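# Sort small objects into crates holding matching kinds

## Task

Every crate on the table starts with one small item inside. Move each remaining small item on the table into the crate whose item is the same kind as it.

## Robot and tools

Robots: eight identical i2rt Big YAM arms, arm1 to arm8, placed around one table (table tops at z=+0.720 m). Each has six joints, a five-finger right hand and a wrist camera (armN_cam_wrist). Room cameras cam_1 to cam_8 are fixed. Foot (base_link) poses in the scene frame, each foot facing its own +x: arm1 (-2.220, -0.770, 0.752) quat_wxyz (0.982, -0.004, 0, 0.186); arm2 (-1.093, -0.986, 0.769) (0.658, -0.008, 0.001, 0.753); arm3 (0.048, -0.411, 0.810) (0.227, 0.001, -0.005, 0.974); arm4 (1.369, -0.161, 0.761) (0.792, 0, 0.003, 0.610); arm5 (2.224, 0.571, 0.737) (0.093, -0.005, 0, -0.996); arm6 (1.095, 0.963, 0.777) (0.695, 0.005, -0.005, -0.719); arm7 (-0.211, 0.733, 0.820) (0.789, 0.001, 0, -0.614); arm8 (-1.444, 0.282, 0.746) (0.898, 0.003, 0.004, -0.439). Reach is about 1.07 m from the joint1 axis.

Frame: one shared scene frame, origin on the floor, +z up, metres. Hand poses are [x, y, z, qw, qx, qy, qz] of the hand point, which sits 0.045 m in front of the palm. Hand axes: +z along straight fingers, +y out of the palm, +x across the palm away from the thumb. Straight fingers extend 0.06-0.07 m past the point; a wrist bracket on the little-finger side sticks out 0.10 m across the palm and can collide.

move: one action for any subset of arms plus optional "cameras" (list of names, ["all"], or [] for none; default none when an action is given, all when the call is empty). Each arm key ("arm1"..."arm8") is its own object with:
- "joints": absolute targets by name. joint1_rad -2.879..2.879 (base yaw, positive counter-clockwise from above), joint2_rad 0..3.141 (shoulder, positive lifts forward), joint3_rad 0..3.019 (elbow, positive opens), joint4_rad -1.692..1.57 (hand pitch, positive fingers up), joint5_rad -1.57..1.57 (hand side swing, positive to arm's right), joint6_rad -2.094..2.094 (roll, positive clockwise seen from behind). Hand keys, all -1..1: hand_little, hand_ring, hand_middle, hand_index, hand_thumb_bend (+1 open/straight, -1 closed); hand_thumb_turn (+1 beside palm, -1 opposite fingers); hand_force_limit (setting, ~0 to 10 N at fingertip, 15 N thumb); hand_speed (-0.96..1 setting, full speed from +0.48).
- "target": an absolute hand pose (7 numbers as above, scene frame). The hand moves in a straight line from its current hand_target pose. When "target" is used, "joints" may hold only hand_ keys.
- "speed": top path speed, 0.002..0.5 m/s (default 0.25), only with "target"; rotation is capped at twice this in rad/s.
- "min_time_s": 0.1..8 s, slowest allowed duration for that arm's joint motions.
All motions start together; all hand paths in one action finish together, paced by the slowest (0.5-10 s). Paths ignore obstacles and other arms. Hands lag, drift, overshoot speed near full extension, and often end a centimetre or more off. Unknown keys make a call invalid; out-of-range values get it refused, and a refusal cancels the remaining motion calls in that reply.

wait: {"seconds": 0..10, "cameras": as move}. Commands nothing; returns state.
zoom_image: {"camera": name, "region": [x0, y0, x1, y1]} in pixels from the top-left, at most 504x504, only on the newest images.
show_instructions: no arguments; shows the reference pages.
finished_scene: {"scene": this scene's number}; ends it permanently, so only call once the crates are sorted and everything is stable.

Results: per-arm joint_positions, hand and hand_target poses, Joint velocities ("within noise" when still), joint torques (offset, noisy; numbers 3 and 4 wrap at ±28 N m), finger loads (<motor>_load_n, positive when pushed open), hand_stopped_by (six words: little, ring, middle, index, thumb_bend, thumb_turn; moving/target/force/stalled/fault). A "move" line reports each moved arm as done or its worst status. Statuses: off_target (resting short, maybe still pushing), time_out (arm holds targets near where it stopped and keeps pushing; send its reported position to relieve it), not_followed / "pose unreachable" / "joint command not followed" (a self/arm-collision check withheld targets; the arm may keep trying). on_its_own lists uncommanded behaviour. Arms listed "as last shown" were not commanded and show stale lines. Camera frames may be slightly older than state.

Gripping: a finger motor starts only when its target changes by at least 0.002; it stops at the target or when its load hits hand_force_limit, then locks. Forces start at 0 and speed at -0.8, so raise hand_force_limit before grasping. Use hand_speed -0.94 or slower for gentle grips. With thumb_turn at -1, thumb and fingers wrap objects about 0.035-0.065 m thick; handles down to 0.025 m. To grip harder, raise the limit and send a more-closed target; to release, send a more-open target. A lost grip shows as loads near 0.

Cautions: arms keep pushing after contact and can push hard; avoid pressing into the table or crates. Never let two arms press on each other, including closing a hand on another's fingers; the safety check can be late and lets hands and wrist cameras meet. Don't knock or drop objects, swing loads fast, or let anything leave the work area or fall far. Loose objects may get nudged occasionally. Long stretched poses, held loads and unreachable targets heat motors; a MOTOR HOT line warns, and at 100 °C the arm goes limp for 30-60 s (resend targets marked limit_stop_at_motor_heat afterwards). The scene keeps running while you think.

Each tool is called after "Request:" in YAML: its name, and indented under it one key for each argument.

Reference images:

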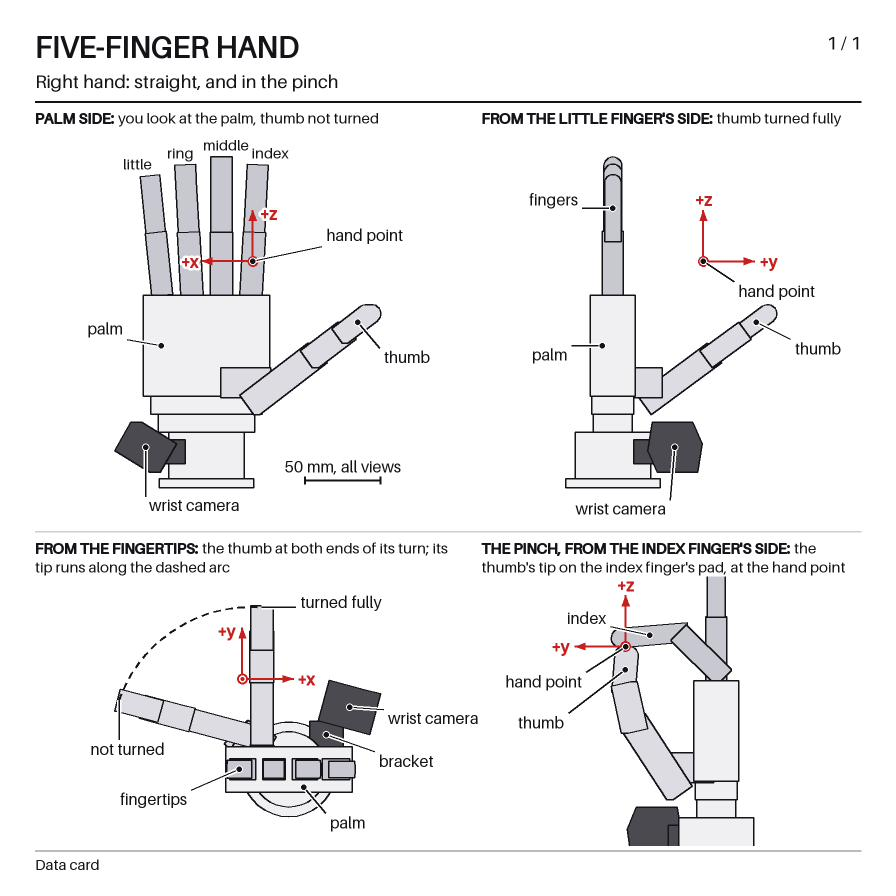

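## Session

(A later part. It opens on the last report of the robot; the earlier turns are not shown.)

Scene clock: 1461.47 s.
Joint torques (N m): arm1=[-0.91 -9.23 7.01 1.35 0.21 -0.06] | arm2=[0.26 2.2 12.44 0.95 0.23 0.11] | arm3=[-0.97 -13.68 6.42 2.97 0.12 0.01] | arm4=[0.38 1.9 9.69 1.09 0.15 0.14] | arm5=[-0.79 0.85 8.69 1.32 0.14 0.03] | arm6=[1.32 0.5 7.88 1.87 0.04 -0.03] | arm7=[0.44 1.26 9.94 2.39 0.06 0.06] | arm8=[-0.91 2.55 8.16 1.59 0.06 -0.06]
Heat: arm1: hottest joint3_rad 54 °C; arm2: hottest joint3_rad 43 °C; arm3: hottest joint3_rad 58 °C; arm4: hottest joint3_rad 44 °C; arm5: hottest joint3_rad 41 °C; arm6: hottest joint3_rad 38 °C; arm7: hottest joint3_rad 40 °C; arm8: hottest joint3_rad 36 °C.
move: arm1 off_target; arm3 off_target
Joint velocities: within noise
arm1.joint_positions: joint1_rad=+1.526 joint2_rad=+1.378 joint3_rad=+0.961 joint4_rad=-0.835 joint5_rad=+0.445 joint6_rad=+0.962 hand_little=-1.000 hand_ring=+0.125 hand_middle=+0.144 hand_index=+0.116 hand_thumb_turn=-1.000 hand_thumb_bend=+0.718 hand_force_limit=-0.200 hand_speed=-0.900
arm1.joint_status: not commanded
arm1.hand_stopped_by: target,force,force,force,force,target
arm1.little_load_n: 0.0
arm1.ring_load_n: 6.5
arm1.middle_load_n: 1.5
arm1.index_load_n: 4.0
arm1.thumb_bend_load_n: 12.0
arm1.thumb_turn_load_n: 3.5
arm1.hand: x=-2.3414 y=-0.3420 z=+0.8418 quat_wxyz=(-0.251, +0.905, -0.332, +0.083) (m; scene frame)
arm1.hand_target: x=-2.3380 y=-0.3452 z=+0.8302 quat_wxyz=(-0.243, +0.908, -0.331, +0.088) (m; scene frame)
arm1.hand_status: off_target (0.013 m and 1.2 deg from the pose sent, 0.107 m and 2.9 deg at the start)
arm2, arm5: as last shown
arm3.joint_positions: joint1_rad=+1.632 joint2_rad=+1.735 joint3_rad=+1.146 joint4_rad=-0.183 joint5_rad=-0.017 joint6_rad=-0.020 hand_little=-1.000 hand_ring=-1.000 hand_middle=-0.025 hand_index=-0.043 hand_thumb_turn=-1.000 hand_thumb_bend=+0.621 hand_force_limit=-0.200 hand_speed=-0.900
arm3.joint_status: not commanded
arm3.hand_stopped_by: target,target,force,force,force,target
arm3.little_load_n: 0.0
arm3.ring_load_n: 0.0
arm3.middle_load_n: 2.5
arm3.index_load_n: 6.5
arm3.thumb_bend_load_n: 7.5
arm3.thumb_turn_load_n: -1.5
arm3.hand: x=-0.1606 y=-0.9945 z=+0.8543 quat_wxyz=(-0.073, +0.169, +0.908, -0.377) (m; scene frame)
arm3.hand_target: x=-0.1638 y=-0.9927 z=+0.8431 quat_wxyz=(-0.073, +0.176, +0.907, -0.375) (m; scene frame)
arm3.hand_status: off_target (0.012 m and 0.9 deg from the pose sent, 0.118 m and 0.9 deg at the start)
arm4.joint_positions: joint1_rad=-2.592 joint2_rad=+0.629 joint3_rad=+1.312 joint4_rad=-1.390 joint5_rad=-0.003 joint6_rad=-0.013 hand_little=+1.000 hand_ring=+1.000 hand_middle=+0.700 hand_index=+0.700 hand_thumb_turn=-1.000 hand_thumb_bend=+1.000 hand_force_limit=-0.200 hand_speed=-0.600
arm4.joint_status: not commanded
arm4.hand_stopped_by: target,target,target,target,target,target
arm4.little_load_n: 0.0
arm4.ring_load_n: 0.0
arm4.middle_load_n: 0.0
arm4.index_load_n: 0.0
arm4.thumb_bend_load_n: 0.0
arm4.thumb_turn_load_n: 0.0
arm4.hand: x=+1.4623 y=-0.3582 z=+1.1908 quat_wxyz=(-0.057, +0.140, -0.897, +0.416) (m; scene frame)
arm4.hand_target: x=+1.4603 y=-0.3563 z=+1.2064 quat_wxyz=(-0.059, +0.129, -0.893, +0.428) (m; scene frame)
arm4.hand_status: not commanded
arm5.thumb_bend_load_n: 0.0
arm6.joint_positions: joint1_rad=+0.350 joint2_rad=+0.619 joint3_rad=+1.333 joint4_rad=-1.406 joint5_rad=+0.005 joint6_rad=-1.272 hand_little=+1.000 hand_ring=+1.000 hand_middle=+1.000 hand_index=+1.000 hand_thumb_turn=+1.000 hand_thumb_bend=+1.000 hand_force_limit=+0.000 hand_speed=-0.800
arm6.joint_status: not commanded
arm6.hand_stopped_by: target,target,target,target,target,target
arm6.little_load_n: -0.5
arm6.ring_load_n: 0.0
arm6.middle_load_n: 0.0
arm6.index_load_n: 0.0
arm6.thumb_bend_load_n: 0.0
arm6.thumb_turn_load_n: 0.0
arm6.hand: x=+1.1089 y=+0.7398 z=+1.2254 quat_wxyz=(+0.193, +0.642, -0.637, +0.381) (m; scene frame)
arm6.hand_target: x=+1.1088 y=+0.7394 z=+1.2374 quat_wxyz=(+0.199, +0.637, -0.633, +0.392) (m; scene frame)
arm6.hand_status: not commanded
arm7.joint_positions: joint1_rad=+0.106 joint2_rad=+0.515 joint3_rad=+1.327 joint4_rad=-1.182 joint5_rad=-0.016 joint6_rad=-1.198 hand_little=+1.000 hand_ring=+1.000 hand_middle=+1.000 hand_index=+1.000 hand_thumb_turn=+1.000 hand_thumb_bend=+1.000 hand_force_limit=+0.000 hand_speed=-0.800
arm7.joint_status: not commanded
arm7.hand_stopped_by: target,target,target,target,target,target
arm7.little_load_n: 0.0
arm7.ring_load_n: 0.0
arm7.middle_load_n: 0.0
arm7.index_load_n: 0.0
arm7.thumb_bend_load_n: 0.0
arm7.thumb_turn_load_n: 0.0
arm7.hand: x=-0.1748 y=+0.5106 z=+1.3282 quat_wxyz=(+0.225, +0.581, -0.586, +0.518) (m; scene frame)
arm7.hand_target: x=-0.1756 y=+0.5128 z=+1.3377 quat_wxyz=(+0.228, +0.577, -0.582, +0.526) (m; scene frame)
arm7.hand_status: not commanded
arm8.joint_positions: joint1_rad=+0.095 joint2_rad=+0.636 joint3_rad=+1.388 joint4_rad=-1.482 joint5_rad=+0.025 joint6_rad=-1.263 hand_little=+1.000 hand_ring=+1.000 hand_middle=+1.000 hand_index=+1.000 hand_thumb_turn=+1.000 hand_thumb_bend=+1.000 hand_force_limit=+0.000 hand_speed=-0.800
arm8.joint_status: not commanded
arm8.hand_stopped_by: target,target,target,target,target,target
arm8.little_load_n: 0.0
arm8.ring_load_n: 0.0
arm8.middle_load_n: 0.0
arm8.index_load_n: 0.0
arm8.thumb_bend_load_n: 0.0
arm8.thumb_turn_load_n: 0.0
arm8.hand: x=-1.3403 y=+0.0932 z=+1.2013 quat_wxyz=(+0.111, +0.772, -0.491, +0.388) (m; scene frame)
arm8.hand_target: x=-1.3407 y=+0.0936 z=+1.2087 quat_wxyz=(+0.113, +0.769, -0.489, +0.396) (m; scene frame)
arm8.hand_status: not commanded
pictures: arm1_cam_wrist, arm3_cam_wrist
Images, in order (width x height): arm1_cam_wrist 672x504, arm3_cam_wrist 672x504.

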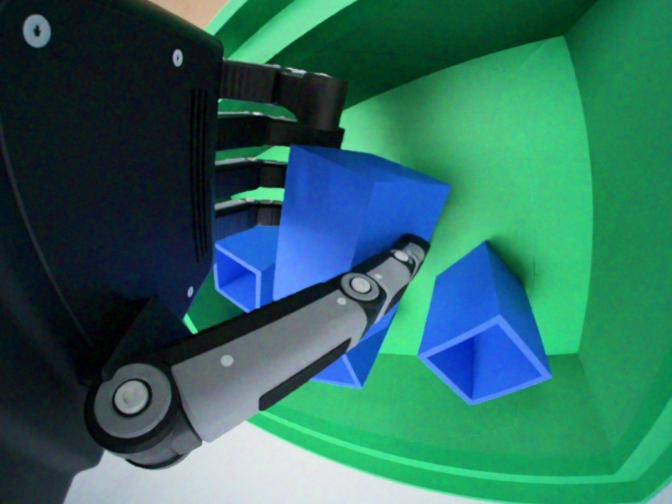

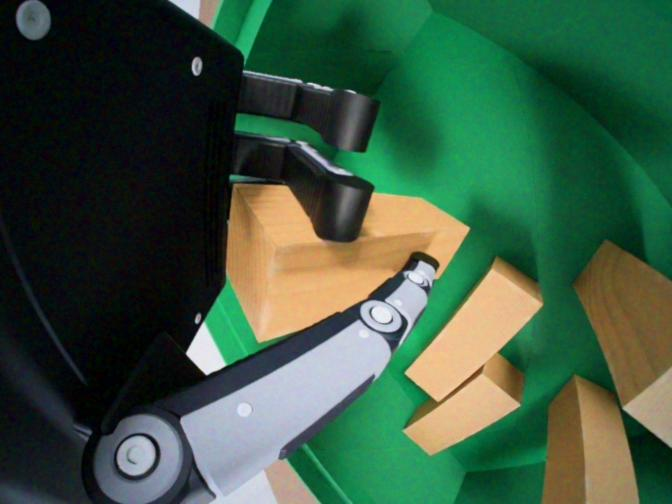

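Request:
move:
  arm1: {"target":[-2.336,-0.346,0.785,0.2432,-0.9076,0.3304,-0.0885],"speed":0.06}
  arm3: {"target":[-0.164,-0.993,0.828,-0.0730,0.1763,0.9069,-0.3756],"speed":0.06}
  cameras: ["arm1_cam_wrist","cam_2"]

Request:
move:
  arm3: {"joints":{"hand_speed":-0.6,"hand_index":0.7,"hand_middle":0.7,"hand_thumb_bend":1.0}}
  cameras: ["arm3_cam_wrist"]

Scene clock: 1470.33 s.
Joint torques (N m): arm1=[-1.38 -8.59 5.79 1.28 0.66 -0.09] | arm2=[0.15 2.2 12.44 0.96 0.22 0.1] | arm3=[-1.03 -13.63 6.17 3.03 0.12 0.01] | arm4=[-0.21 2.14 9.62 1.07 0.16 0.14] | arm5=[-0.67 0.79 8.69 1.31 0.14 0.03] | arm6=[1.67 0.32 7.88 1.85 0.04 -0.03] | arm7=[0.44 1.55 10.02 2.33 0.02 0.03] | arm8=[-0.91 2.55 8.17 1.61 0.06 -0.06]
Heat: arm1: hottest joint3_rad 52 °C; arm2: hottest joint3_rad 43 °C; arm3: hottest joint3_rad 56 °C; arm4: hottest joint3_rad 44 °C; arm5: hottest joint3_rad 41 °C; arm6: hottest joint3_rad 38 °C; arm7: hottest joint3_rad 40 °C; arm8: hottest joint3_rad 36 °C.
move: arm1 off_target; arm3 off_target
Joint velocities: within noise
arm1.joint_positions: joint1_rad=+1.527 joint2_rad=+1.426 joint3_rad=+0.901 joint4_rad=-0.698 joint5_rad=+0.433 joint6_rad=+0.960 hand_little=-1.000 hand_ring=+0.125 hand_middle=+0.144 hand_index=+0.116 hand_thumb_turn=-1.000 hand_thumb_bend=+0.718 hand_force_limit=-0.200 hand_speed=-0.900
arm1.joint_status: not commanded
arm1.hand_stopped_by: target,force,force,force,force,target
arm1.little_load_n: 0.0
arm1.ring_load_n: 6.5
arm1.middle_load_n: 1.5
arm1.index_load_n: 4.5
arm1.thumb_bend_load_n: 12.0
arm1.thumb_turn_load_n: 3.5
arm1.hand: x=-2.3464 y=-0.3362 z=+0.8069 quat_wxyz=(-0.259, +0.904, -0.333, +0.069) (m; scene frame)
arm1.hand_target: x=-2.3362 y=-0.3468 z=+0.7860 quat_wxyz=(-0.243, +0.908, -0.330, +0.088) (m; scene frame)
arm1.hand_status: off_target (0.026 m and 2.8 deg from the pose sent, 0.057 m and 1.2 deg at the start)
arm2, arm4, arm5, arm6, arm7, arm8: as last shown
arm3.joint_positions: joint1_rad=+1.632 joint2_rad=+1.757 joint3_rad=+1.134 joint4_rad=-0.145 joint5_rad=-0.017 joint6_rad=-0.020 hand_little=-1.000 hand_ring=-1.000 hand_middle=-0.025 hand_index=-0.043 hand_thumb_turn=-1.000 hand_thumb_bend=+0.621 hand_force_limit=-0.200 hand_speed=-0.900
arm3.joint_status: not commanded
arm3.hand_stopped_by: target,target,force,force,force,target
arm3.little_load_n: 0.0
arm3.ring_load_n: 0.0
arm3.middle_load_n: 2.5
arm3.index_load_n: 6.5
arm3.thumb_bend_load_n: 8.0
arm3.thumb_turn_load_n: -1.5
arm3.hand: x=-0.1611 y=-0.9956 z=+0.8412 quat_wxyz=(-0.073, +0.169, +0.907, -0.379) (m; scene frame)
arm3.hand_target: x=-0.1637 y=-0.9927 z=+0.8281 quat_wxyz=(-0.073, +0.176, +0.907, -0.375) (m; scene frame)
arm3.hand_status: off_target (0.014 m and 1.0 deg from the pose sent, 0.027 m and 0.9 deg at the start)
arm6.little_load_n: 0.0
arm7.little_load_n: -0.5
arm7.thumb_bend_load_n: 0.5
arm7.thumb_turn_load_n: 0.5
arm8.thumb_bend_load_n: -0.5
pictures: arm1_cam_wrist, cam_2
Images, in order (width x height): arm1_cam_wrist 672x504, cam_2 672x504.

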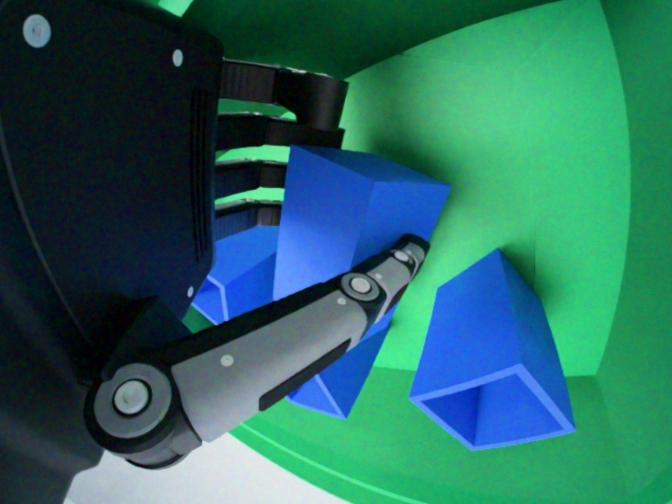

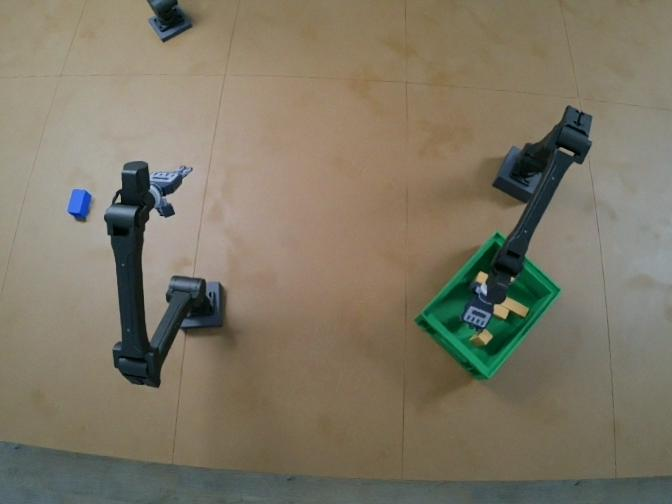

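Scene clock: 1471.50 s.
Joint torques (N m): arm1=[-1.55 -8.41 5.72 1.24 0.65 -0.09] | arm2=[0.21 2.2 12.42 0.96 0.23 0.11] | arm3=[-0.97 -13.63 6.17 2.8 0.08 -0.01] | arm4=[-0.21 1.79 9.46 1.31 0.16 0.12] | arm5=[-0.73 0.73 8.68 1.31 0.14 0.03] | arm6=[1.61 0.5 7.92 1.87 0.03 -0.02] | arm7=[0.67 1.32 10 2.35 -0.03 0.06] | arm8=[-0.85 2.55 8.17 1.62 0.06 -0.05]
Heat: arm1: hottest joint3_rad 52 °C; arm2: hottest joint3_rad 43 °C; arm3: hottest joint3_rad 56 °C; arm4: hottest joint3_rad 44 °C; arm5: hottest joint3_rad 41 °C; arm6: hottest joint3_rad 38 °C; arm7: hottest joint3_rad 40 °C; arm8: hottest joint3_rad 36 °C.
move: arm3 done
Joint velocities: within noise
arm1, arm4, arm6, arm7, arm8: as last shown
arm1.index_load_n: 4.0
arm1.thumb_turn_load_n: 4.0
arm2.joint_positions: joint1_rad=-0.192 joint2_rad=+0.631 joint3_rad=+1.302 joint4_rad=-1.392 joint5_rad=-0.003 joint6_rad=-0.011 hand_little=+1.000 hand_ring=+1.000 hand_middle=+0.700 hand_index=+0.700 hand_thumb_turn=-1.000 hand_thumb_bend=+1.000 hand_force_limit=-0.200 hand_speed=-0.600
arm2.joint_status: not commanded
arm2.hand_stopped_by: target,target,target,target,target,target
arm2.little_load_n: 0.0
arm2.ring_load_n: 0.0
arm2.middle_load_n: 0.0
arm2.index_load_n: 0.0
arm2.thumb_bend_load_n: 0.0
arm2.thumb_turn_load_n: 0.0
arm2.hand: x=-1.1148 y=-0.7632 z=+1.1901 quat_wxyz=(-0.406, +0.913, -0.018, +0.017) (m; scene frame)
arm2.hand_target: x=-1.1136 y=-0.7657 z=+1.2114 quat_wxyz=(-0.426, +0.904, -0.027, +0.019) (m; scene frame)
arm2.hand_status: not commanded
arm3.joint_positions: joint1_rad=+1.632 joint2_rad=+1.757 joint3_rad=+1.134 joint4_rad=-0.141 joint5_rad=-0.016 joint6_rad=-0.019 hand_little=-1.000 hand_ring=-1.000 hand_middle=+0.700 hand_index=+0.700 hand_thumb_turn=-1.000 hand_thumb_bend=+1.000 hand_force_limit=-0.200 hand_speed=-0.600
arm3.joint_status: all done
arm3.hand_stopped_by: target,target,target,target,target,target
arm3.little_load_n: 0.0
arm3.ring_load_n: 0.0
arm3.middle_load_n: 0.0
arm3.index_load_n: 0.0
arm3.thumb_bend_load_n: 0.5
arm3.thumb_turn_load_n: 0.0
arm3.hand: x=-0.1616 y=-0.9965 z=+0.8419 quat_wxyz=(-0.074, +0.169, +0.906, -0.381) (m; scene frame)
arm3.hand_target: x=-0.1637 y=-0.9926 z=+0.8281 quat_wxyz=(-0.073, +0.176, +0.907, -0.375) (m; scene frame)
arm3.hand_status: not commanded
arm4.thumb_turn_load_n: 0.5
arm5.joint_positions: joint1_rad=+0.616 joint2_rad=+0.633 joint3_rad=+1.353 joint4_rad=-1.397 joint5_rad=-0.002 joint6_rad=-0.009 hand_little=+1.000 hand_ring=+1.000 hand_middle=+0.500 hand_index=+0.500 hand_thumb_turn=-1.000 hand_thumb_bend=+1.000 hand_force_limit=-0.200 hand_speed=-0.700
arm5.joint_status: not commanded
arm5.hand_stopped_by: target,target,target,target,target,target
arm5.little_load_n: 0.0
arm5.ring_load_n: 0.0
arm5.middle_load_n: -0.5
arm5.index_load_n: 0.0
arm5.thumb_bend_load_n: 0.0
arm5.thumb_turn_load_n: 0.0
arm5.hand: x=+2.1003 y=+0.3955 z=+1.1848 quat_wxyz=(+0.167, -0.332, -0.837, +0.403) (m; scene frame)
arm5.hand_target: x=+2.0985 y=+0.3985 z=+1.1836 quat_wxyz=(+0.168, -0.343, -0.833, +0.400) (m; scene frame)
arm5.hand_status: not commanded
arm7.little_load_n: 0.0
arm7.thumb_bend_load_n: 0.0
arm7.thumb_turn_load_n: 0.0
arm8.thumb_bend_load_n: 0.0
pictures: arm3_cam_wrist
Images, in order (width x height): arm3_cam_wrist 672x504.

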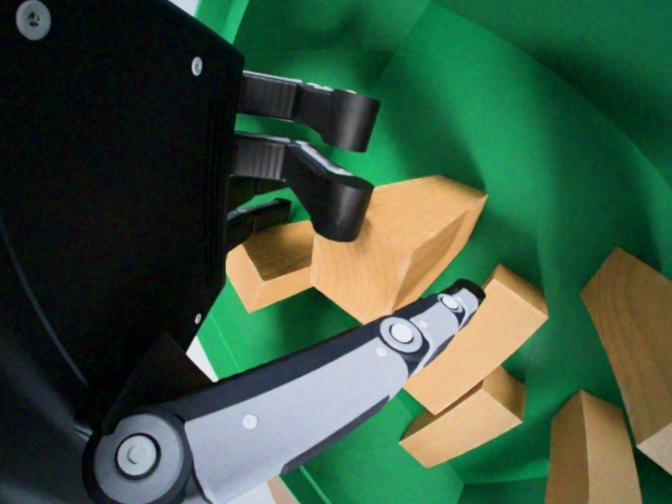

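Request:
move:
  arm1: {"joints":{"hand_speed":-0.7,"hand_index":0.6,"hand_middle":0.6,"hand_ring":0.6,"hand_thumb_bend":1.0}}
  arm3: {"target":[-0.164,-0.993,1.04,-0.0730,0.1763,0.9069,-0.3756],"speed":0.12}
  cameras: ["arm1_cam_wrist","arm3_cam_wrist"]

Scene clock: 1479.50 s.
Joint torques (N m): arm1=[-1.44 -8.53 5.72 1.24 0.66 -0.08] | arm2=[0.21 2.2 12.44 0.94 0.22 0.1] | arm3=[-1.08 -13.98 12.42 1.16 0.02 -0.02] | arm4=[-0.09 1.55 9.5 1.16 0.15 0.12] | arm5=[-0.73 0.73 8.66 1.32 0.14 0.03] | arm6=[1.44 0.38 7.92 1.89 0.04 -0.03] | arm7=[-0.03 1.44 9.92 2.37 0 0.04] | arm8=[-0.91 2.61 8.17 1.61 0.06 -0.05]
Heat: arm1: hottest joint3_rad 51 °C; arm2: hottest joint3_rad 43 °C; arm3: hottest joint3_rad 55 °C; arm4: hottest joint3_rad 44 °C; arm5: hottest joint3_rad 41 °C; arm6: hottest joint3_rad 38 °C; arm7: hottest joint3_rad 40 °C; arm8: hottest joint3_rad 36 °C.
move: arm1 done; arm3 off_target
Joint velocities: within noise
arm1.joint_positions: joint1_rad=+1.527 joint2_rad=+1.426 joint3_rad=+0.901 joint4_rad=-0.697 joint5_rad=+0.433 joint6_rad=+0.960 hand_little=-1.000 hand_ring=+0.600 hand_middle=+0.600 hand_index=+0.600 hand_thumb_turn=-1.000 hand_thumb_bend=+1.000 hand_force_limit=-0.200 hand_speed=-0.700
arm1.joint_status: all done
arm1.hand_stopped_by: target,target,target,target,target,target
arm1.little_load_n: 0.0
arm1.ring_load_n: 0.0
arm1.middle_load_n: 0.0
arm1.index_load_n: 0.0
arm1.thumb_bend_load_n: 0.0
arm1.thumb_turn_load_n: 0.0
arm1.hand: x=-2.3466 y=-0.3359 z=+0.8070 quat_wxyz=(-0.259, +0.904, -0.332, +0.069) (m; scene frame)
arm1.hand_target: x=-2.3362 y=-0.3468 z=+0.7860 quat_wxyz=(-0.243, +0.908, -0.330, +0.088) (m; scene frame)
arm1.hand_status: not commanded
arm2, arm4, arm5, arm6, arm7, arm8: as last shown
arm3.joint_positions: joint1_rad=+1.632 joint2_rad=+1.560 joint3_rad=+1.394 joint4_rad=-0.647 joint5_rad=-0.016 joint6_rad=-0.018 hand_little=-1.000 hand_ring=-1.000 hand_middle=+0.700 hand_index=+0.700 hand_thumb_turn=-1.000 hand_thumb_bend=+1.000 hand_force_limit=-0.200 hand_speed=-0.600
arm3.joint_status: not commanded
arm3.hand_stopped_by: target,target,target,target,target,target
arm3.little_load_n: 0.0
arm3.ring_load_n: 0.0
arm3.middle_load_n: 0.0
arm3.index_load_n: 0.0
arm3.thumb_bend_load_n: 0.0
arm3.thumb_turn_load_n: 0.0
arm3.hand: x=-0.1548 y=-0.9817 z=+1.0145 quat_wxyz=(-0.069, +0.171, +0.915, -0.359) (m; scene frame)
arm3.hand_target: x=-0.1635 y=-0.9919 z=+1.0401 quat_wxyz=(-0.073, +0.176, +0.907, -0.376) (m; scene frame)
arm3.hand_status: off_target (0.029 m and 2.3 deg from the pose sent, 0.198 m and 1.0 deg at the start)
arm4.thumb_turn_load_n: 0.0
arm5.middle_load_n: 0.0
arm7.index_load_n: -0.5
pictures: arm1_cam_wrist, arm3_cam_wrist
Images, in order (width x height): arm1_cam_wrist 672x504, arm3_cam_wrist 672x504.

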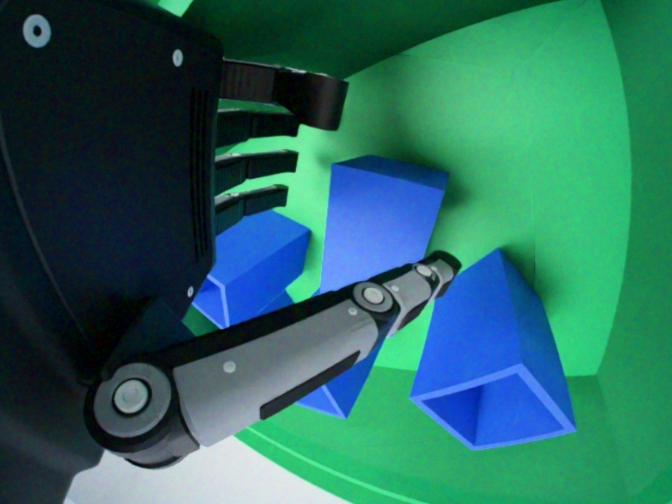

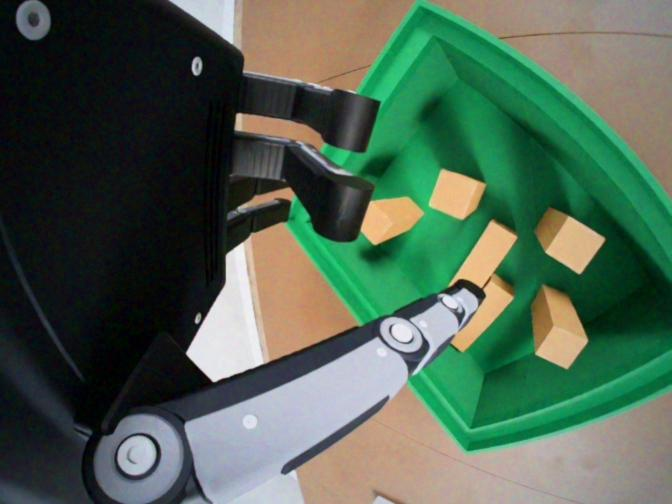

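Request:
move:
  arm1: {"target":[-2.345,-0.346,1.04,0.2432,-0.9076,0.3304,-0.0885],"speed":0.15}
  arm3: {"joints":{"joint1_rad":1.5,"joint2_rad":0.63,"joint3_rad":1.35,"joint4_rad":-1.4,"joint5_rad":0,"joint6_rad":0},"min_time_s":4}
  cameras: ["arm1_cam_wrist"]

Request:
move:
  arm1: {"joints":{"joint1_rad":-0.2,"joint2_rad":0.63,"joint3_rad":1.35,"joint4_rad":-1.4,"joint5_rad":0,"joint6_rad":0,"hand_little":1,"hand_ring":1,"hand_index":0.7,"hand_middle":0.7},"min_time_s":4}
  cameras: ["cam_1","cam_2"]

Request:
move:
  arm1: {"target":[-1.602,-0.597,0.97,0.3119,-0.5993,0.6540,-0.3404],"speed":0.25}
  cameras: ["arm1_cam_wrist"]

Scene clock: 1492.93 s.
Joint torques (N m): arm1=[0.09 -8.94 13.18 0.58 0.49 0.09] | arm2=[0.09 2.2 12.44 0.94 0.22 0.11] | arm3=[-1.32 -0.15 6.11 1.39 0.15 0] | arm4=[-0.03 0.85 9.61 1.33 0.14 0.12] | arm5=[-0.73 0.67 8.69 1.29 0.13 0.04] | arm6=[1.49 0.62 7.88 1.88 0.03 -0.03] | arm7=[0.62 1.67 9.91 2.4 0.02 0.02] | arm8=[-0.91 2.55 8.16 1.61 0.06 -0.06]
Heat: arm1: hottest joint3_rad 51 °C; arm2: hottest joint3_rad 43 °C; arm3: hottest joint3_rad 58 °C; arm4: hottest joint3_rad 44 °C; arm5: hottest joint3_rad 41 °C; arm6: hottest joint3_rad 38 °C; arm7: hottest joint3_rad 40 °C; arm8: hottest joint3_rad 36 °C.
move: arm1 off_target; arm3 done
Joint velocities: within noise
arm1.joint_positions: joint1_rad=+1.530 joint2_rad=+1.292 joint3_rad=+1.365 joint4_rad=-1.392 joint5_rad=+0.444 joint6_rad=+0.966 hand_little=-1.000 hand_ring=+0.600 hand_middle=+0.600 hand_index=+0.600 hand_thumb_turn=-1.000 hand_thumb_bend=+1.000 hand_force_limit=-0.200 hand_speed=-0.700
arm1.joint_status: not commanded
arm1.hand_stopped_by: target,target,target,target,target,target
arm1.little_load_n: 0.5
arm1.ring_load_n: 0.0
arm1.middle_load_n: 0.0
arm1.index_load_n: 0.0
arm1.thumb_bend_load_n: 0.0
arm1.thumb_turn_load_n: 0.0
arm1.hand: x=-2.3375 y=-0.3591 z=+1.0181 quat_wxyz=(-0.226, +0.912, -0.327, +0.101) (m; scene frame)
arm1.hand_target: x=-2.3446 y=-0.3470 z=+1.0397 quat_wxyz=(-0.243, +0.908, -0.330, +0.088) (m; scene frame)
arm1.hand_status: off_target (0.027 m and 2.5 deg from the pose sent, 0.233 m and 2.9 deg at the start)
arm2, arm4, arm5, arm6, arm7, arm8: as last shown
arm3.joint_positions: joint1_rad=+1.510 joint2_rad=+0.633 joint3_rad=+1.365 joint4_rad=-1.384 joint5_rad=-0.003 joint6_rad=-0.008 hand_little=-1.000 hand_ring=-1.000 hand_middle=+0.700 hand_index=+0.700 hand_thumb_turn=-1.000 hand_thumb_bend=+1.000 hand_force_limit=-0.200 hand_speed=-0.600
arm3.joint_status: all done
arm3.hand_stopped_by: target,target,target,target,target,target
arm3.little_load_n: 0.0
arm3.ring_load_n: 0.0
arm3.middle_load_n: 0.0
arm3.index_load_n: 0.0
arm3.thumb_bend_load_n: 0.0
arm3.thumb_turn_load_n: 0.0
arm3.hand: x=-0.0339 y=-0.6199 z=+1.2617 quat_wxyz=(-0.115, +0.225, +0.870, -0.424) (m; scene frame)
arm3.hand_target: x=-0.0343 y=-0.6160 z=+1.2527 quat_wxyz=(-0.113, +0.235, +0.873, -0.411) (m; scene frame)
arm3.hand_status: not commanded
arm7.index_load_n: 0.0
arm8.thumb_bend_load_n: -0.5
pictures: arm1_cam_wrist
Images, in order (width x height): arm1_cam_wrist 672x504.

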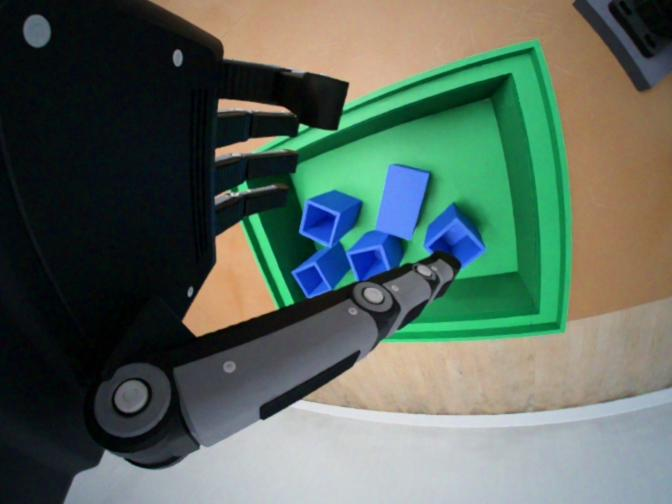

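Scene clock: 1497.60 s.
Joint torques (N m): arm1=[-1.26 0.97 6.41 1.46 -0.11 -0.09] | arm2=[0.15 2.2 12.44 0.95 0.22 0.1] | arm3=[-1.32 -0.21 5.85 1.4 0.14 0] | arm4=[-0.21 1.32 9.37 1.29 0.12 0.12] | arm5=[-0.62 0.73 8.7 1.31 0.13 0.03] | arm6=[1.32 0.44 7.9 1.92 0.03 -0.02] | arm7=[0.56 1.26 9.96 2.36 0.04 0.02] | arm8=[-0.91 2.55 8.17 1.61 0.06 -0.06]
Heat: arm1: hottest joint3_rad 51 °C; arm2: hottest joint3_rad 43 °C; arm3: hottest joint3_rad 57 °C; arm4: hottest joint3_rad 45 °C; arm5: hottest joint3_rad 41 °C; arm6: hottest joint3_rad 38 °C; arm7: hottest joint3_rad 40 °C; arm8: hottest joint3_rad 36 °C.
move: arm1 done
Joint velocities: within noise
arm1.joint_positions: joint1_rad=-0.189 joint2_rad=+0.635 joint3_rad=+1.365 joint4_rad=-1.392 joint5_rad=+0.003 joint6_rad=+0.008 hand_little=+1.000 hand_ring=+1.000 hand_middle=+0.700 hand_index=+0.700 hand_thumb_turn=-1.000 hand_thumb_bend=+1.000 hand_force_limit=-0.200 hand_speed=-0.700
arm1.joint_status: all done
arm1.hand_stopped_by: target,target,target,target,target,target
arm1.little_load_n: 0.0
arm1.ring_load_n: 0.0
arm1.middle_load_n: 0.5
arm1.index_load_n: 0.0
arm1.thumb_bend_load_n: -0.5
arm1.thumb_turn_load_n: 0.0
arm1.hand: x=-2.0129 y=-0.6966 z=+1.2040 quat_wxyz=(-0.336, +0.690, -0.576, +0.283) (m; scene frame)
arm1.hand_target: x=-2.0153 y=-0.6993 z=+1.1965 quat_wxyz=(-0.328, +0.693, -0.578, +0.280) (m; scene frame)
arm1.hand_status: not commanded
arm2, arm3, arm4, arm5, arm6, arm7, arm8: as last shown
arm4.index_load_n: -0.5
arm6.ring_load_n: 0.5
arm7.middle_load_n: 0.5
arm8.thumb_bend_load_n: 0.0
pictures: cam_1, cam_2
Images, in order (width x height): cam_1 672x504, cam_2 672x504.

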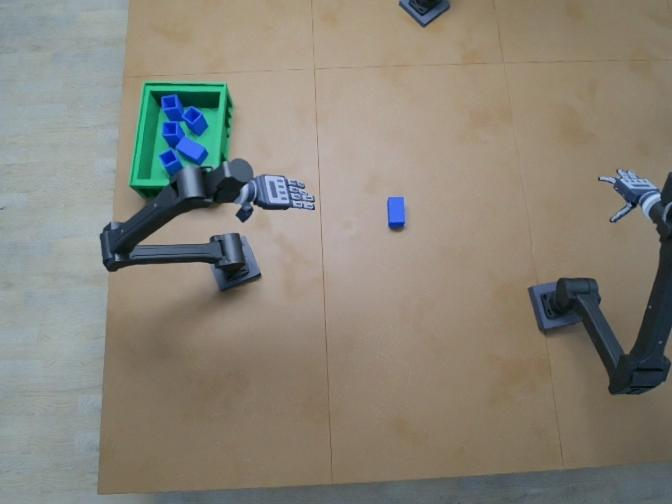

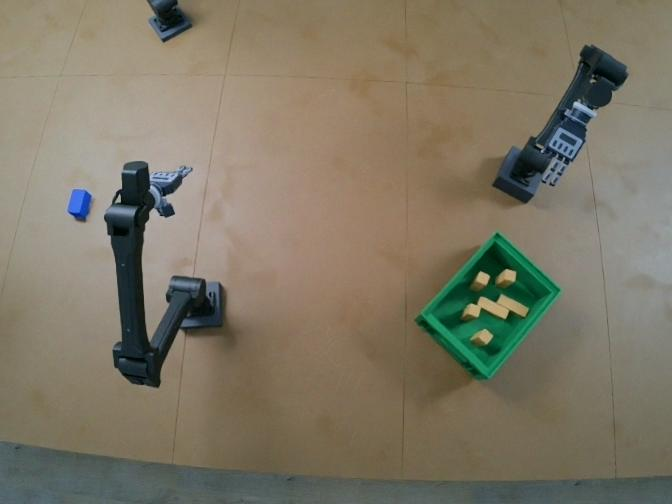

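Scene clock: 1500.47 s.
Joint torques (N m): arm1=[0.21 -12.1 13.96 2.06 0.32 0.08] | arm2=[0.15 2.2 12.42 0.94 0.22 0.1] | arm3=[-1.26 -0.21 5.86 1.42 0.14 -0.01] | arm4=[0.03 1.32 9.54 1.25 0.18 0.11] | arm5=[-0.73 0.67 8.69 1.31 0.13 0.03] | arm6=[1.49 0.56 7.9 1.96 0.02 -0.02] | arm7=[0.56 1.44 10 2.36 0.03 0.03] | arm8=[-0.91 2.55 8.17 1.61 0.06 -0.06]
Heat: arm1: hottest joint3_rad 52 °C; arm2: hottest joint3_rad 43 °C; arm3: hottest joint3_rad 56 °C; arm4: hottest joint3_rad 45 °C; arm5: hottest joint3_rad 41 °C; arm6: hottest joint3_rad 38 °C; arm7: hottest joint3_rad 40 °C; arm8: hottest joint3_rad 36 °C.
move: arm1 off_target
Joint velocities: within noise
arm1.joint_positions: joint1_rad=-0.088 joint2_rad=+1.522 joint3_rad=+1.258 joint4_rad=-0.431 joint5_rad=+0.304 joint6_rad=+0.228 hand_little=+1.000 hand_ring=+1.000 hand_middle=+0.700 hand_index=+0.700 hand_thumb_turn=-1.000 hand_thumb_bend=+1.000 hand_force_limit=-0.200 hand_speed=-0.700
arm1.joint_status: not commanded
arm1.hand_stopped_by: target,target,target,target,target,target
arm1.little_load_n: 0.0
arm1.ring_load_n: 0.0
arm1.middle_load_n: 0.0
arm1.index_load_n: 0.0
arm1.thumb_bend_load_n: 0.0
arm1.thumb_turn_load_n: 0.0
arm1.hand: x=-1.6245 y=-0.6104 z=+0.9498 quat_wxyz=(-0.291, +0.609, -0.659, +0.333) (m; scene frame)
arm1.hand_target: x=-1.6040 y=-0.5975 z=+0.9704 quat_wxyz=(-0.312, +0.599, -0.654, +0.340) (m; scene frame)
arm1.hand_status: off_target (0.033 m and 2.8 deg from the pose sent, 0.483 m and 15.5 deg at the start)
arm2, arm3, arm4, arm5, arm6, arm7, arm8: as last shown
arm4.index_load_n: 0.0
arm6.ring_load_n: 0.0
arm7.middle_load_n: 0.0
arm8.thumb_bend_load_n: 0.5
pictures: arm1_cam_wrist
Images, in order (width x height): arm1_cam_wrist 672x504.

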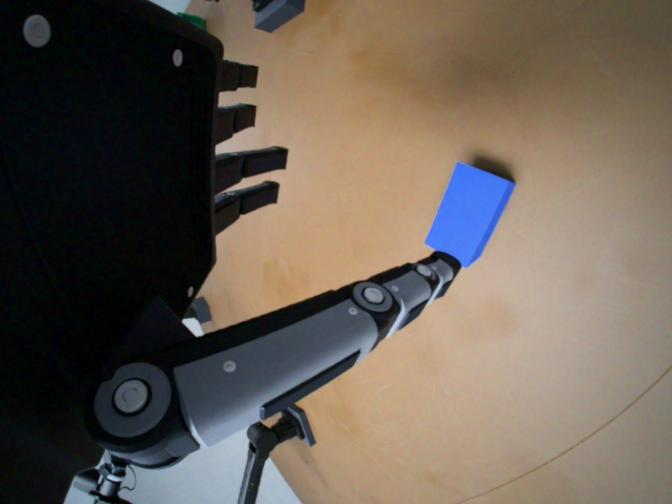

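Request:
move:
  arm1: {"target":[-1.636,-0.612,0.750,0.3029,-0.5820,0.6695,-0.3485],"speed":0.14}
  cameras: ["arm1_cam_wrist"]

Request:
move:
  arm1: {"joints":{"hand_speed":-0.9,"hand_force_limit":-0.2,"hand_index":-0.3,"hand_middle":-0.3,"hand_thumb_bend":0.0}}
  cameras: ["arm1_cam_wrist"]

Scene clock: 1512.83 s.
Joint torques (N m): arm1=[0.26 -13.22 6.12 2.17 0.33 0.09] | arm2=[0.21 2.2 12.42 0.95 0.23 0.1] | arm3=[-1.26 -0.21 5.85 1.4 0.14 0] | arm4=[-0.15 1.49 9.57 1.09 0.15 0.12] | arm5=[-0.62 0.73 8.69 1.33 0.14 0.02] | arm6=[1.32 0.26 7.94 1.88 0.03 -0.02] | arm7=[0.85 1.14 10.09 2.41 -0.01 0.05] | arm8=[-0.91 2.55 8.17 1.61 0.06 -0.05]
Heat: arm1: hottest joint3_rad 52 °C; arm2: hottest joint3_rad 43 °C; arm3: hottest joint3_rad 54 °C; arm4: hottest joint3_rad 45 °C; arm5: hottest joint3_rad 41 °C; arm6: hottest joint3_rad 38 °C; arm7: hottest joint3_rad 40 °C; arm8: hottest joint3_rad 37 °C.
move: arm1 off_target
Joint velocities: within noise
arm1.joint_positions: joint1_rad=-0.080 joint2_rad=+1.748 joint3_rad=+0.947 joint4_rad=+0.160 joint5_rad=+0.352 joint6_rad=+0.266 hand_little=+1.000 hand_ring=+1.000 hand_middle=+0.700 hand_index=+0.700 hand_thumb_turn=-1.000 hand_thumb_bend=+1.000 hand_force_limit=-0.200 hand_speed=-0.700
arm1.joint_status: not commanded
arm1.hand_stopped_by: target,target,target,target,target,target
arm1.little_load_n: 0.0
arm1.ring_load_n: 0.0
arm1.middle_load_n: -0.5
arm1.index_load_n: 0.0
arm1.thumb_bend_load_n: 0.0
arm1.thumb_turn_load_n: 0.0
arm1.hand: x=-1.6293 y=-0.6167 z=+0.7659 quat_wxyz=(-0.309, +0.577, -0.668, +0.354) (m; scene frame)
arm1.hand_target: x=-1.6364 y=-0.6122 z=+0.7503 quat_wxyz=(-0.303, +0.582, -0.669, +0.348) (m; scene frame)
arm1.hand_status: off_target (0.018 m and 1.1 deg from the pose sent, 0.200 m and 4.0 deg at the start)
arm2, arm3, arm4, arm5, arm6, arm7, arm8: as last shown
arm8.thumb_bend_load_n: 0.0
pictures: arm1_cam_wrist
Images, in order (width x height): arm1_cam_wrist 672x504.

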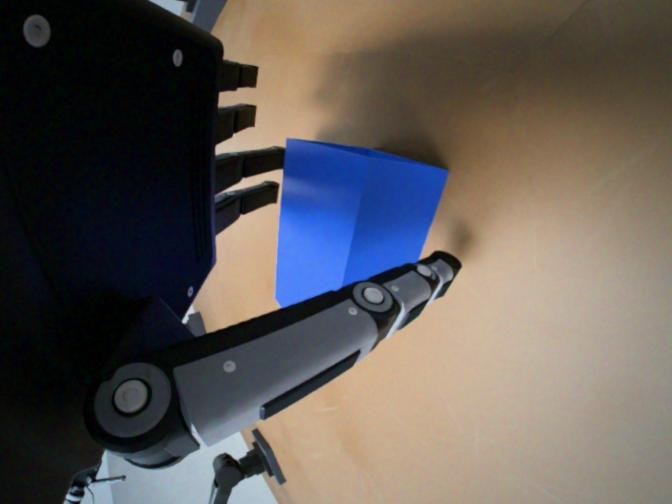

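Scene clock: 1517.07 s.
Joint torques (N m): arm1=[0.26 -13.22 6.09 2.14 0.32 0.08] | arm2=[0.15 2.2 12.42 0.96 0.23 0.1] | arm3=[-1.32 -0.21 5.85 1.4 0.14 -0.01] | arm4=[-0.15 1.85 9.39 1.24 0.13 0.09] | arm5=[-0.73 0.79 8.72 1.29 0.15 0.03] | arm6=[1.32 0.44 7.9 1.89 0.04 -0.04] | arm7=[1.03 1.2 10 2.45 -0.01 0.05] | arm8=[-0.85 2.61 8.16 1.61 0.06 -0.06]
Heat: arm1: hottest joint3_rad 52 °C; arm2: hottest joint3_rad 43 °C; arm3: hottest joint3_rad 53 °C; arm4: hottest joint3_rad 45 °C; arm5: hottest joint3_rad 41 °C; arm6: hottest joint3_rad 38 °C; arm7: hottest joint3_rad 40 °C; arm8: hottest joint3_rad 37 °C.
move: arm1 off_target
Joint velocities: within noise
arm1.joint_positions: joint1_rad=-0.080 joint2_rad=+1.748 joint3_rad=+0.947 joint4_rad=+0.161 joint5_rad=+0.353 joint6_rad=+0.267 hand_little=+1.000 hand_ring=+1.000 hand_middle=+0.163 hand_index=+0.116 hand_thumb_turn=-1.000 hand_thumb_bend=+0.717 hand_force_limit=-0.200 hand_speed=-0.900
arm1.joint_status: hand_middle off_target (ended at +0.163, target -0.300); hand_index off_target (ended at +0.116, target -0.300); hand_thumb_bend off_target (ended at +0.717, target +0.000); the others done
arm1.hand_stopped_by: target,target,force,force,force,target
arm1.little_load_n: 0.0
arm1.ring_load_n: 0.0
arm1.middle_load_n: 3.0
arm1.index_load_n: 5.0
arm1.thumb_bend_load_n: 9.0
arm1.thumb_turn_load_n: 1.5
arm1.hand: x=-1.6292 y=-0.6167 z=+0.7660 quat_wxyz=(-0.309, +0.577, -0.668, +0.354) (m; scene frame)
arm1.hand_target: x=-1.6363 y=-0.6124 z=+0.7503 quat_wxyz=(-0.303, +0.582, -0.669, +0.349) (m; scene frame)
arm1.hand_status: not commanded
arm2, arm3, arm5: as last shown
arm4.joint_positions: joint1_rad=-2.592 joint2_rad=+0.629 joint3_rad=+1.312 joint4_rad=-1.390 joint5_rad=-0.003 joint6_rad=-0.013 hand_little=+1.000 hand_ring=+1.000 hand_middle=+0.700 hand_index=+0.700 hand_thumb_turn=-1.000 hand_thumb_bend=+1.000 hand_force_limit=-0.200 hand_speed=-0.600
arm4.joint_status: not commanded
arm4.hand_stopped_by: target,target,target,target,target,target
arm4.little_load_n: 0.0
arm4.ring_load_n: 0.0
arm4.middle_load_n: 0.0
arm4.index_load_n: 0.0
arm4.thumb_bend_load_n: 0.0
arm4.thumb_turn_load_n: 0.0
arm4.hand: x=+1.4623 y=-0.3582 z=+1.1908 quat_wxyz=(-0.057, +0.140, -0.897, +0.416) (m; scene frame)
arm4.hand_target: x=+1.4603 y=-0.3563 z=+1.2064 quat_wxyz=(-0.059, +0.129, -0.893, +0.428) (m; scene frame)
arm4.hand_status: not commanded
arm6.joint_positions: joint1_rad=+0.350 joint2_rad=+0.619 joint3_rad=+1.333 joint4_rad=-1.406 joint5_rad=+0.005 joint6_rad=-1.272 hand_little=+1.000 hand_ring=+1.000 hand_middle=+1.000 hand_index=+1.000 hand_thumb_turn=+1.000 hand_thumb_bend=+1.000 hand_force_limit=+0.000 hand_speed=-0.800
arm6.joint_status: not commanded
arm6.hand_stopped_by: target,target,target,target,target,target
arm6.little_load_n: 0.0
arm6.ring_load_n: 0.0
arm6.middle_load_n: 0.0
arm6.index_load_n: 0.0
arm6.thumb_bend_load_n: 0.0
arm6.thumb_turn_load_n: 0.0
arm6.hand: x=+1.1089 y=+0.7398 z=+1.2254 quat_wxyz=(+0.193, +0.642, -0.637, +0.381) (m; scene frame)
arm6.hand_target: x=+1.1088 y=+0.7394 z=+1.2374 quat_wxyz=(+0.199, +0.637, -0.633, +0.392) (m; scene frame)
arm6.hand_status: not commanded
arm7.joint_positions: joint1_rad=+0.106 joint2_rad=+0.515 joint3_rad=+1.327 joint4_rad=-1.182 joint5_rad=-0.016 joint6_rad=-1.198 hand_little=+1.000 hand_ring=+1.000 hand_middle=+1.000 hand_index=+1.000 hand_thumb_turn=+1.000 hand_thumb_bend=+1.000 hand_force_limit=+0.000 hand_speed=-0.800
arm7.joint_status: not commanded
arm7.hand_stopped_by: target,target,target,target,target,target
arm7.little_load_n: 0.0
arm7.ring_load_n: 0.0
arm7.middle_load_n: 0.0
arm7.index_load_n: 0.5
arm7.thumb_bend_load_n: 0.0
arm7.thumb_turn_load_n: 0.0
arm7.hand: x=-0.1748 y=+0.5106 z=+1.3282 quat_wxyz=(+0.225, +0.581, -0.586, +0.518) (m; scene frame)
arm7.hand_target: x=-0.1756 y=+0.5128 z=+1.3377 quat_wxyz=(+0.228, +0.577, -0.582, +0.526) (m; scene frame)
arm7.hand_status: not commanded
arm8.joint_positions: joint1_rad=+0.095 joint2_rad=+0.636 joint3_rad=+1.388 joint4_rad=-1.482 joint5_rad=+0.025 joint6_rad=-1.263 hand_little=+1.000 hand_ring=+1.000 hand_middle=+1.000 hand_index=+1.000 hand_thumb_turn=+1.000 hand_thumb_bend=+1.000 hand_force_limit=+0.000 hand_speed=-0.800
arm8.joint_status: not commanded
arm8.hand_stopped_by: target,target,target,target,target,target
arm8.little_load_n: 0.0
arm8.ring_load_n: 0.0
arm8.middle_load_n: 0.0
arm8.index_load_n: 0.0
arm8.thumb_bend_load_n: 0.0
arm8.thumb_turn_load_n: 0.0
arm8.hand: x=-1.3403 y=+0.0932 z=+1.2013 quat_wxyz=(+0.111, +0.772, -0.491, +0.388) (m; scene frame)
arm8.hand_target: x=-1.3407 y=+0.0936 z=+1.2087 quat_wxyz=(+0.113, +0.769, -0.489, +0.396) (m; scene frame)
arm8.hand_status: not commanded
pictures: arm1_cam_wrist
Images, in order (width x height): arm1_cam_wrist 672x504.

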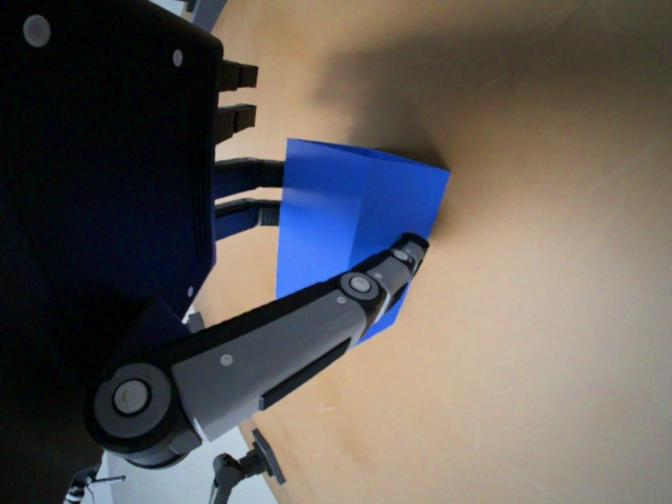

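Request:
move:
  arm1: {"target":[-1.636,-0.612,0.96,0.3029,-0.5820,0.6695,-0.3485],"speed":0.14}
  cameras: []

Request:
move:
  arm1: {"joints":{"joint1_rad":1.75,"joint2_rad":0.63,"joint3_rad":1.35,"joint4_rad":-1.4,"joint5_rad":0,"joint6_rad":0,"hand_little":-1,"hand_ring":0.3},"min_time_s":4.5}
  cameras: ["arm1_cam_wrist"]

Request:
move:
  arm1: {"target":[-2.340,-0.332,1.04,0.2432,-0.9076,0.3304,-0.0885],"speed":0.2}
  cameras: ["arm1_cam_wrist"]

Scene clock: 1529.80 s.
Joint torques (N m): arm1=[-0.03 -13.33 13.97 1.46 0.2 0.05] | arm2=[0.21 2.2 12.45 0.95 0.22 0.1] | arm3=[-1.32 -0.21 5.85 1.42 0.14 0] | arm4=[0.09 1.32 9.57 1.13 0.14 0.13] | arm5=[-0.67 0.79 8.66 1.35 0.13 0.04] | arm6=[1.49 0.32 7.95 1.87 0.03 -0.03] | arm7=[0.97 1.55 9.89 2.36 0 0.04] | arm8=[-0.85 2.61 8.16 1.61 0.06 -0.06]
Heat: arm1: hottest joint3_rad 51 °C; arm2: hottest joint3_rad 43 °C; arm3: hottest joint3_rad 51 °C; arm4: hottest joint3_rad 45 °C; arm5: hottest joint3_rad 41 °C; arm6: hottest joint3_rad 38 °C; arm7: hottest joint3_rad 40 °C; arm8: hottest joint3_rad 37 °C.
move: arm1 off_target
Joint velocities: arm1=[within noise] | arm2=[within noise] | arm3=[0.005 -0.005 -0.017 0.017 -0.168 0.007] | arm4=[within noise] | arm5=[within noise] | arm6=[within noise] | arm7=[within noise] | arm8=[within noise]
arm1.joint_positions: joint1_rad=-0.080 joint2_rad=+1.467 joint3_rad=+1.136 joint4_rad=-0.391 joint5_rad=+0.353 joint6_rad=+0.268 hand_little=+1.000 hand_ring=+1.000 hand_middle=+0.163 hand_index=+0.116 hand_thumb_turn=-1.000 hand_thumb_bend=+0.717 hand_force_limit=-0.200 hand_speed=-0.900
arm1.joint_status: not commanded
arm1.hand_stopped_by: target,target,force,force,force,target
arm1.little_load_n: 0.0
arm1.ring_load_n: -0.5
arm1.middle_load_n: 3.0
arm1.index_load_n: 4.5
arm1.thumb_bend_load_n: 9.5
arm1.thumb_turn_load_n: 1.5
arm1.hand: x=-1.6553 y=-0.6232 z=+0.9245 quat_wxyz=(-0.276, +0.593, -0.676, +0.339) (m; scene frame)
arm1.hand_target: x=-1.6381 y=-0.6127 z=+0.9602 quat_wxyz=(-0.303, +0.582, -0.669, +0.348) (m; scene frame)
arm1.hand_status: off_target (0.042 m and 3.6 deg from the pose sent, 0.194 m and 1.1 deg at the start)
arm2, arm3, arm4, arm5, arm6, arm7, arm8: as last shown
arm5.little_load_n: -0.5
arm7.index_load_n: 0.0
pictures: none
No camera images: "cameras" was empty.

Scene clock: 1537.43 s.
Joint torques (N m): arm1=[0.5 0.62 12.05 1.39 -0.13 -0.05] | arm2=[0.21 2.14 12.44 0.95 0.23 0.1] | arm3=[-1.32 -0.21 5.85 1.4 0.14 0] | arm4=[-0.03 1.32 9.63 1.4 0.16 0.1] | arm5=[-0.62 0.73 8.66 1.32 0.14 0.03] | arm6=[1.38 0.44 7.88 1.91 0.04 -0.02] | arm7=[0.79 1.32 10.07 2.21 -0.02 0.09] | arm8=[-0.91 2.55 8.14 1.61 0.06 -0.06]
Heat: arm1: hottest joint3_rad 52 °C; arm2: hottest joint3_rad 43 °C; arm3: hottest joint3_rad 51 °C; arm4: hottest joint3_rad 45 °C; arm5: hottest joint3_rad 41 °C; arm6: hottest joint3_rad 38 °C; arm7: hottest joint3_rad 40 °C; arm8: hottest joint3_rad 37 °C.
move: arm1 done
Joint velocities: within noise
arm1.joint_positions: joint1_rad=+1.740 joint2_rad=+0.634 joint3_rad=+1.296 joint4_rad=-1.394 joint5_rad=+0.003 joint6_rad=+0.006 hand_little=-1.000 hand_ring=+0.300 hand_middle=+0.163 hand_index=+0.116 hand_thumb_turn=-1.000 hand_thumb_bend=+0.717 hand_force_limit=-0.200 hand_speed=-0.900
arm1.joint_status: all done
arm1.hand_stopped_by: target,target,force,force,force,target
arm1.little_load_n: 0.0
arm1.ring_load_n: 0.0
arm1.middle_load_n: 3.0
arm1.index_load_n: 4.5
arm1.thumb_bend_load_n: 9.0
arm1.thumb_turn_load_n: 1.5
arm1.hand: x=-2.3589 y=-0.5959 z=+1.1705 quat_wxyz=(-0.388, +0.882, +0.242, -0.110) (m; scene frame)
arm1.hand_target: x=-2.3588 y=-0.6008 z=+1.1954 quat_wxyz=(-0.411, +0.870, +0.247, -0.118) (m; scene frame)
arm1.hand_status: not commanded
arm2.joint_positions: joint1_rad=-0.192 joint2_rad=+0.631 joint3_rad=+1.302 joint4_rad=-1.392 joint5_rad=-0.003 joint6_rad=-0.011 hand_little=+1.000 hand_ring=+1.000 hand_middle=+0.700 hand_index=+0.700 hand_thumb_turn=-1.000 hand_thumb_bend=+1.000 hand_force_limit=-0.200 hand_speed=-0.600
arm2.joint_status: not commanded
arm2.hand_stopped_by: target,target,target,target,target,target
arm2.little_load_n: 0.0
arm2.ring_load_n: 0.0
arm2.middle_load_n: 0.0
arm2.index_load_n: 0.0
arm2.thumb_bend_load_n: 0.0
arm2.thumb_turn_load_n: 0.0
arm2.hand: x=-1.1148 y=-0.7632 z=+1.1901 quat_wxyz=(-0.406, +0.913, -0.018, +0.017) (m; scene frame)
arm2.hand_target: x=-1.1136 y=-0.7657 z=+1.2114 quat_wxyz=(-0.426, +0.904, -0.027, +0.019) (m; scene frame)
arm2.hand_status: not commanded
arm3, arm4, arm6, arm7, arm8: as last shown
arm3.index_load_n: -0.5
arm4.index_load_n: -0.5
arm5.joint_positions: joint1_rad=+0.616 joint2_rad=+0.633 joint3_rad=+1.353 joint4_rad=-1.397 joint5_rad=-0.002 joint6_rad=-0.009 hand_little=+1.000 hand_ring=+1.000 hand_middle=+0.500 hand_index=+0.500 hand_thumb_turn=-1.000 hand_thumb_bend=+1.000 hand_force_limit=-0.200 hand_speed=-0.700
arm5.joint_status: not commanded
arm5.hand_stopped_by: target,target,target,target,target,target
arm5.little_load_n: 0.0
arm5.ring_load_n: 0.0
arm5.middle_load_n: 0.0
arm5.index_load_n: 0.5
arm5.thumb_bend_load_n: 0.0
arm5.thumb_turn_load_n: 0.0
arm5.hand: x=+2.1003 y=+0.3955 z=+1.1848 quat_wxyz=(+0.167, -0.332, -0.837, +0.403) (m; scene frame)
arm5.hand_target: x=+2.0985 y=+0.3985 z=+1.1836 quat_wxyz=(+0.168, -0.343, -0.833, +0.400) (m; scene frame)
arm5.hand_status: not commanded
pictures: arm1_cam_wrist
Images, in order (width x height): arm1_cam_wrist 672x504.

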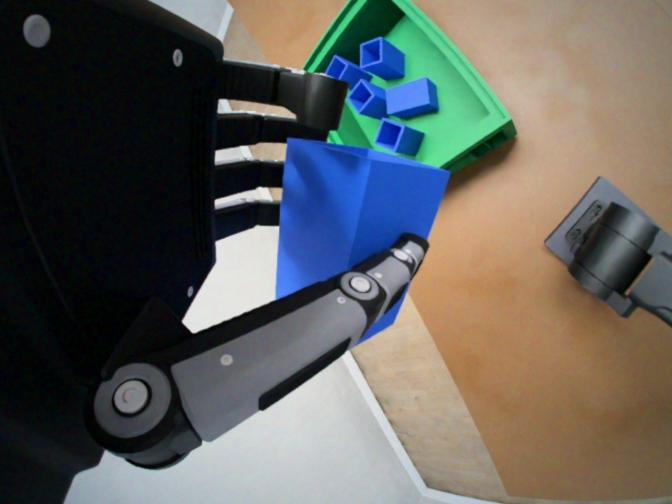

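Scene clock: 1541.63 s.
Joint torques (N m): arm1=[-1.08 -9 13.64 0.59 0.48 0.11] | arm2=[0.15 2.2 12.42 0.94 0.23 0.1] | arm3=[-1.26 -0.21 5.85 1.4 0.14 -0.01] | arm4=[-0.67 1.32 9.58 1.17 0.15 0.12] | arm5=[-0.62 0.79 8.68 1.32 0.13 0.02] | arm6=[1.49 0.38 7.88 1.94 0.03 -0.03] | arm7=[0.09 1.61 9.89 2.36 0.03 0.06] | arm8=[-0.85 2.61 8.16 1.61 0.06 -0.06]
Heat: arm1: hottest joint3_rad 53 °C; arm2: hottest joint3_rad 43 °C; arm3: hottest joint3_rad 50 °C; arm4: hottest joint3_rad 45 °C; arm5: hottest joint3_rad 41 °C; arm6: hottest joint3_rad 38 °C; arm7: hottest joint3_rad 40 °C; arm8: hottest joint3_rad 37 °C.
move: arm1 off_target
Joint velocities: within noise
arm1.joint_positions: joint1_rad=+1.523 joint2_rad=+1.315 joint3_rad=+1.384 joint4_rad=-1.379 joint5_rad=+0.437 joint6_rad=+0.940 hand_little=-1.000 hand_ring=+0.300 hand_middle=+0.163 hand_index=+0.116 hand_thumb_turn=-1.000 hand_thumb_bend=+0.717 hand_force_limit=-0.200 hand_speed=-0.900
arm1.joint_status: not commanded
arm1.hand_stopped_by: target,target,force,force,force,target
arm1.little_load_n: 0.0
arm1.ring_load_n: 0.0
arm1.middle_load_n: 3.0
arm1.index_load_n: 5.0
arm1.thumb_bend_load_n: 9.5
arm1.thumb_turn_load_n: 1.5
arm1.hand: x=-2.3389 y=-0.3496 z=+1.0172 quat_wxyz=(-0.226, +0.915, -0.318, +0.100) (m; scene frame)
arm1.hand_target: x=-2.3397 y=-0.3332 z=+1.0398 quat_wxyz=(-0.244, +0.908, -0.330, +0.088) (m; scene frame)
arm1.hand_status: off_target (0.029 m and 2.9 deg from the pose sent, 0.295 m and 72.6 deg at the start)
arm2, arm3, arm4, arm5, arm6, arm7, arm8: as last shown
arm2.middle_load_n: -0.5
arm3.index_load_n: 0.0
arm5.index_load_n: 0.0
pictures: arm1_cam_wrist
Images, in order (width x height): arm1_cam_wrist 672x504.

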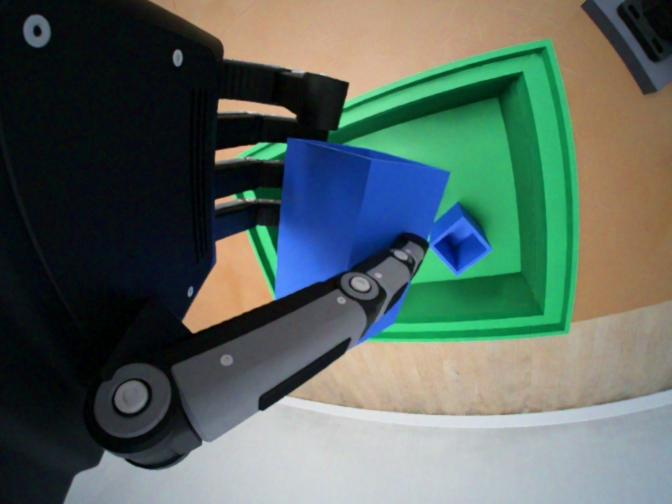

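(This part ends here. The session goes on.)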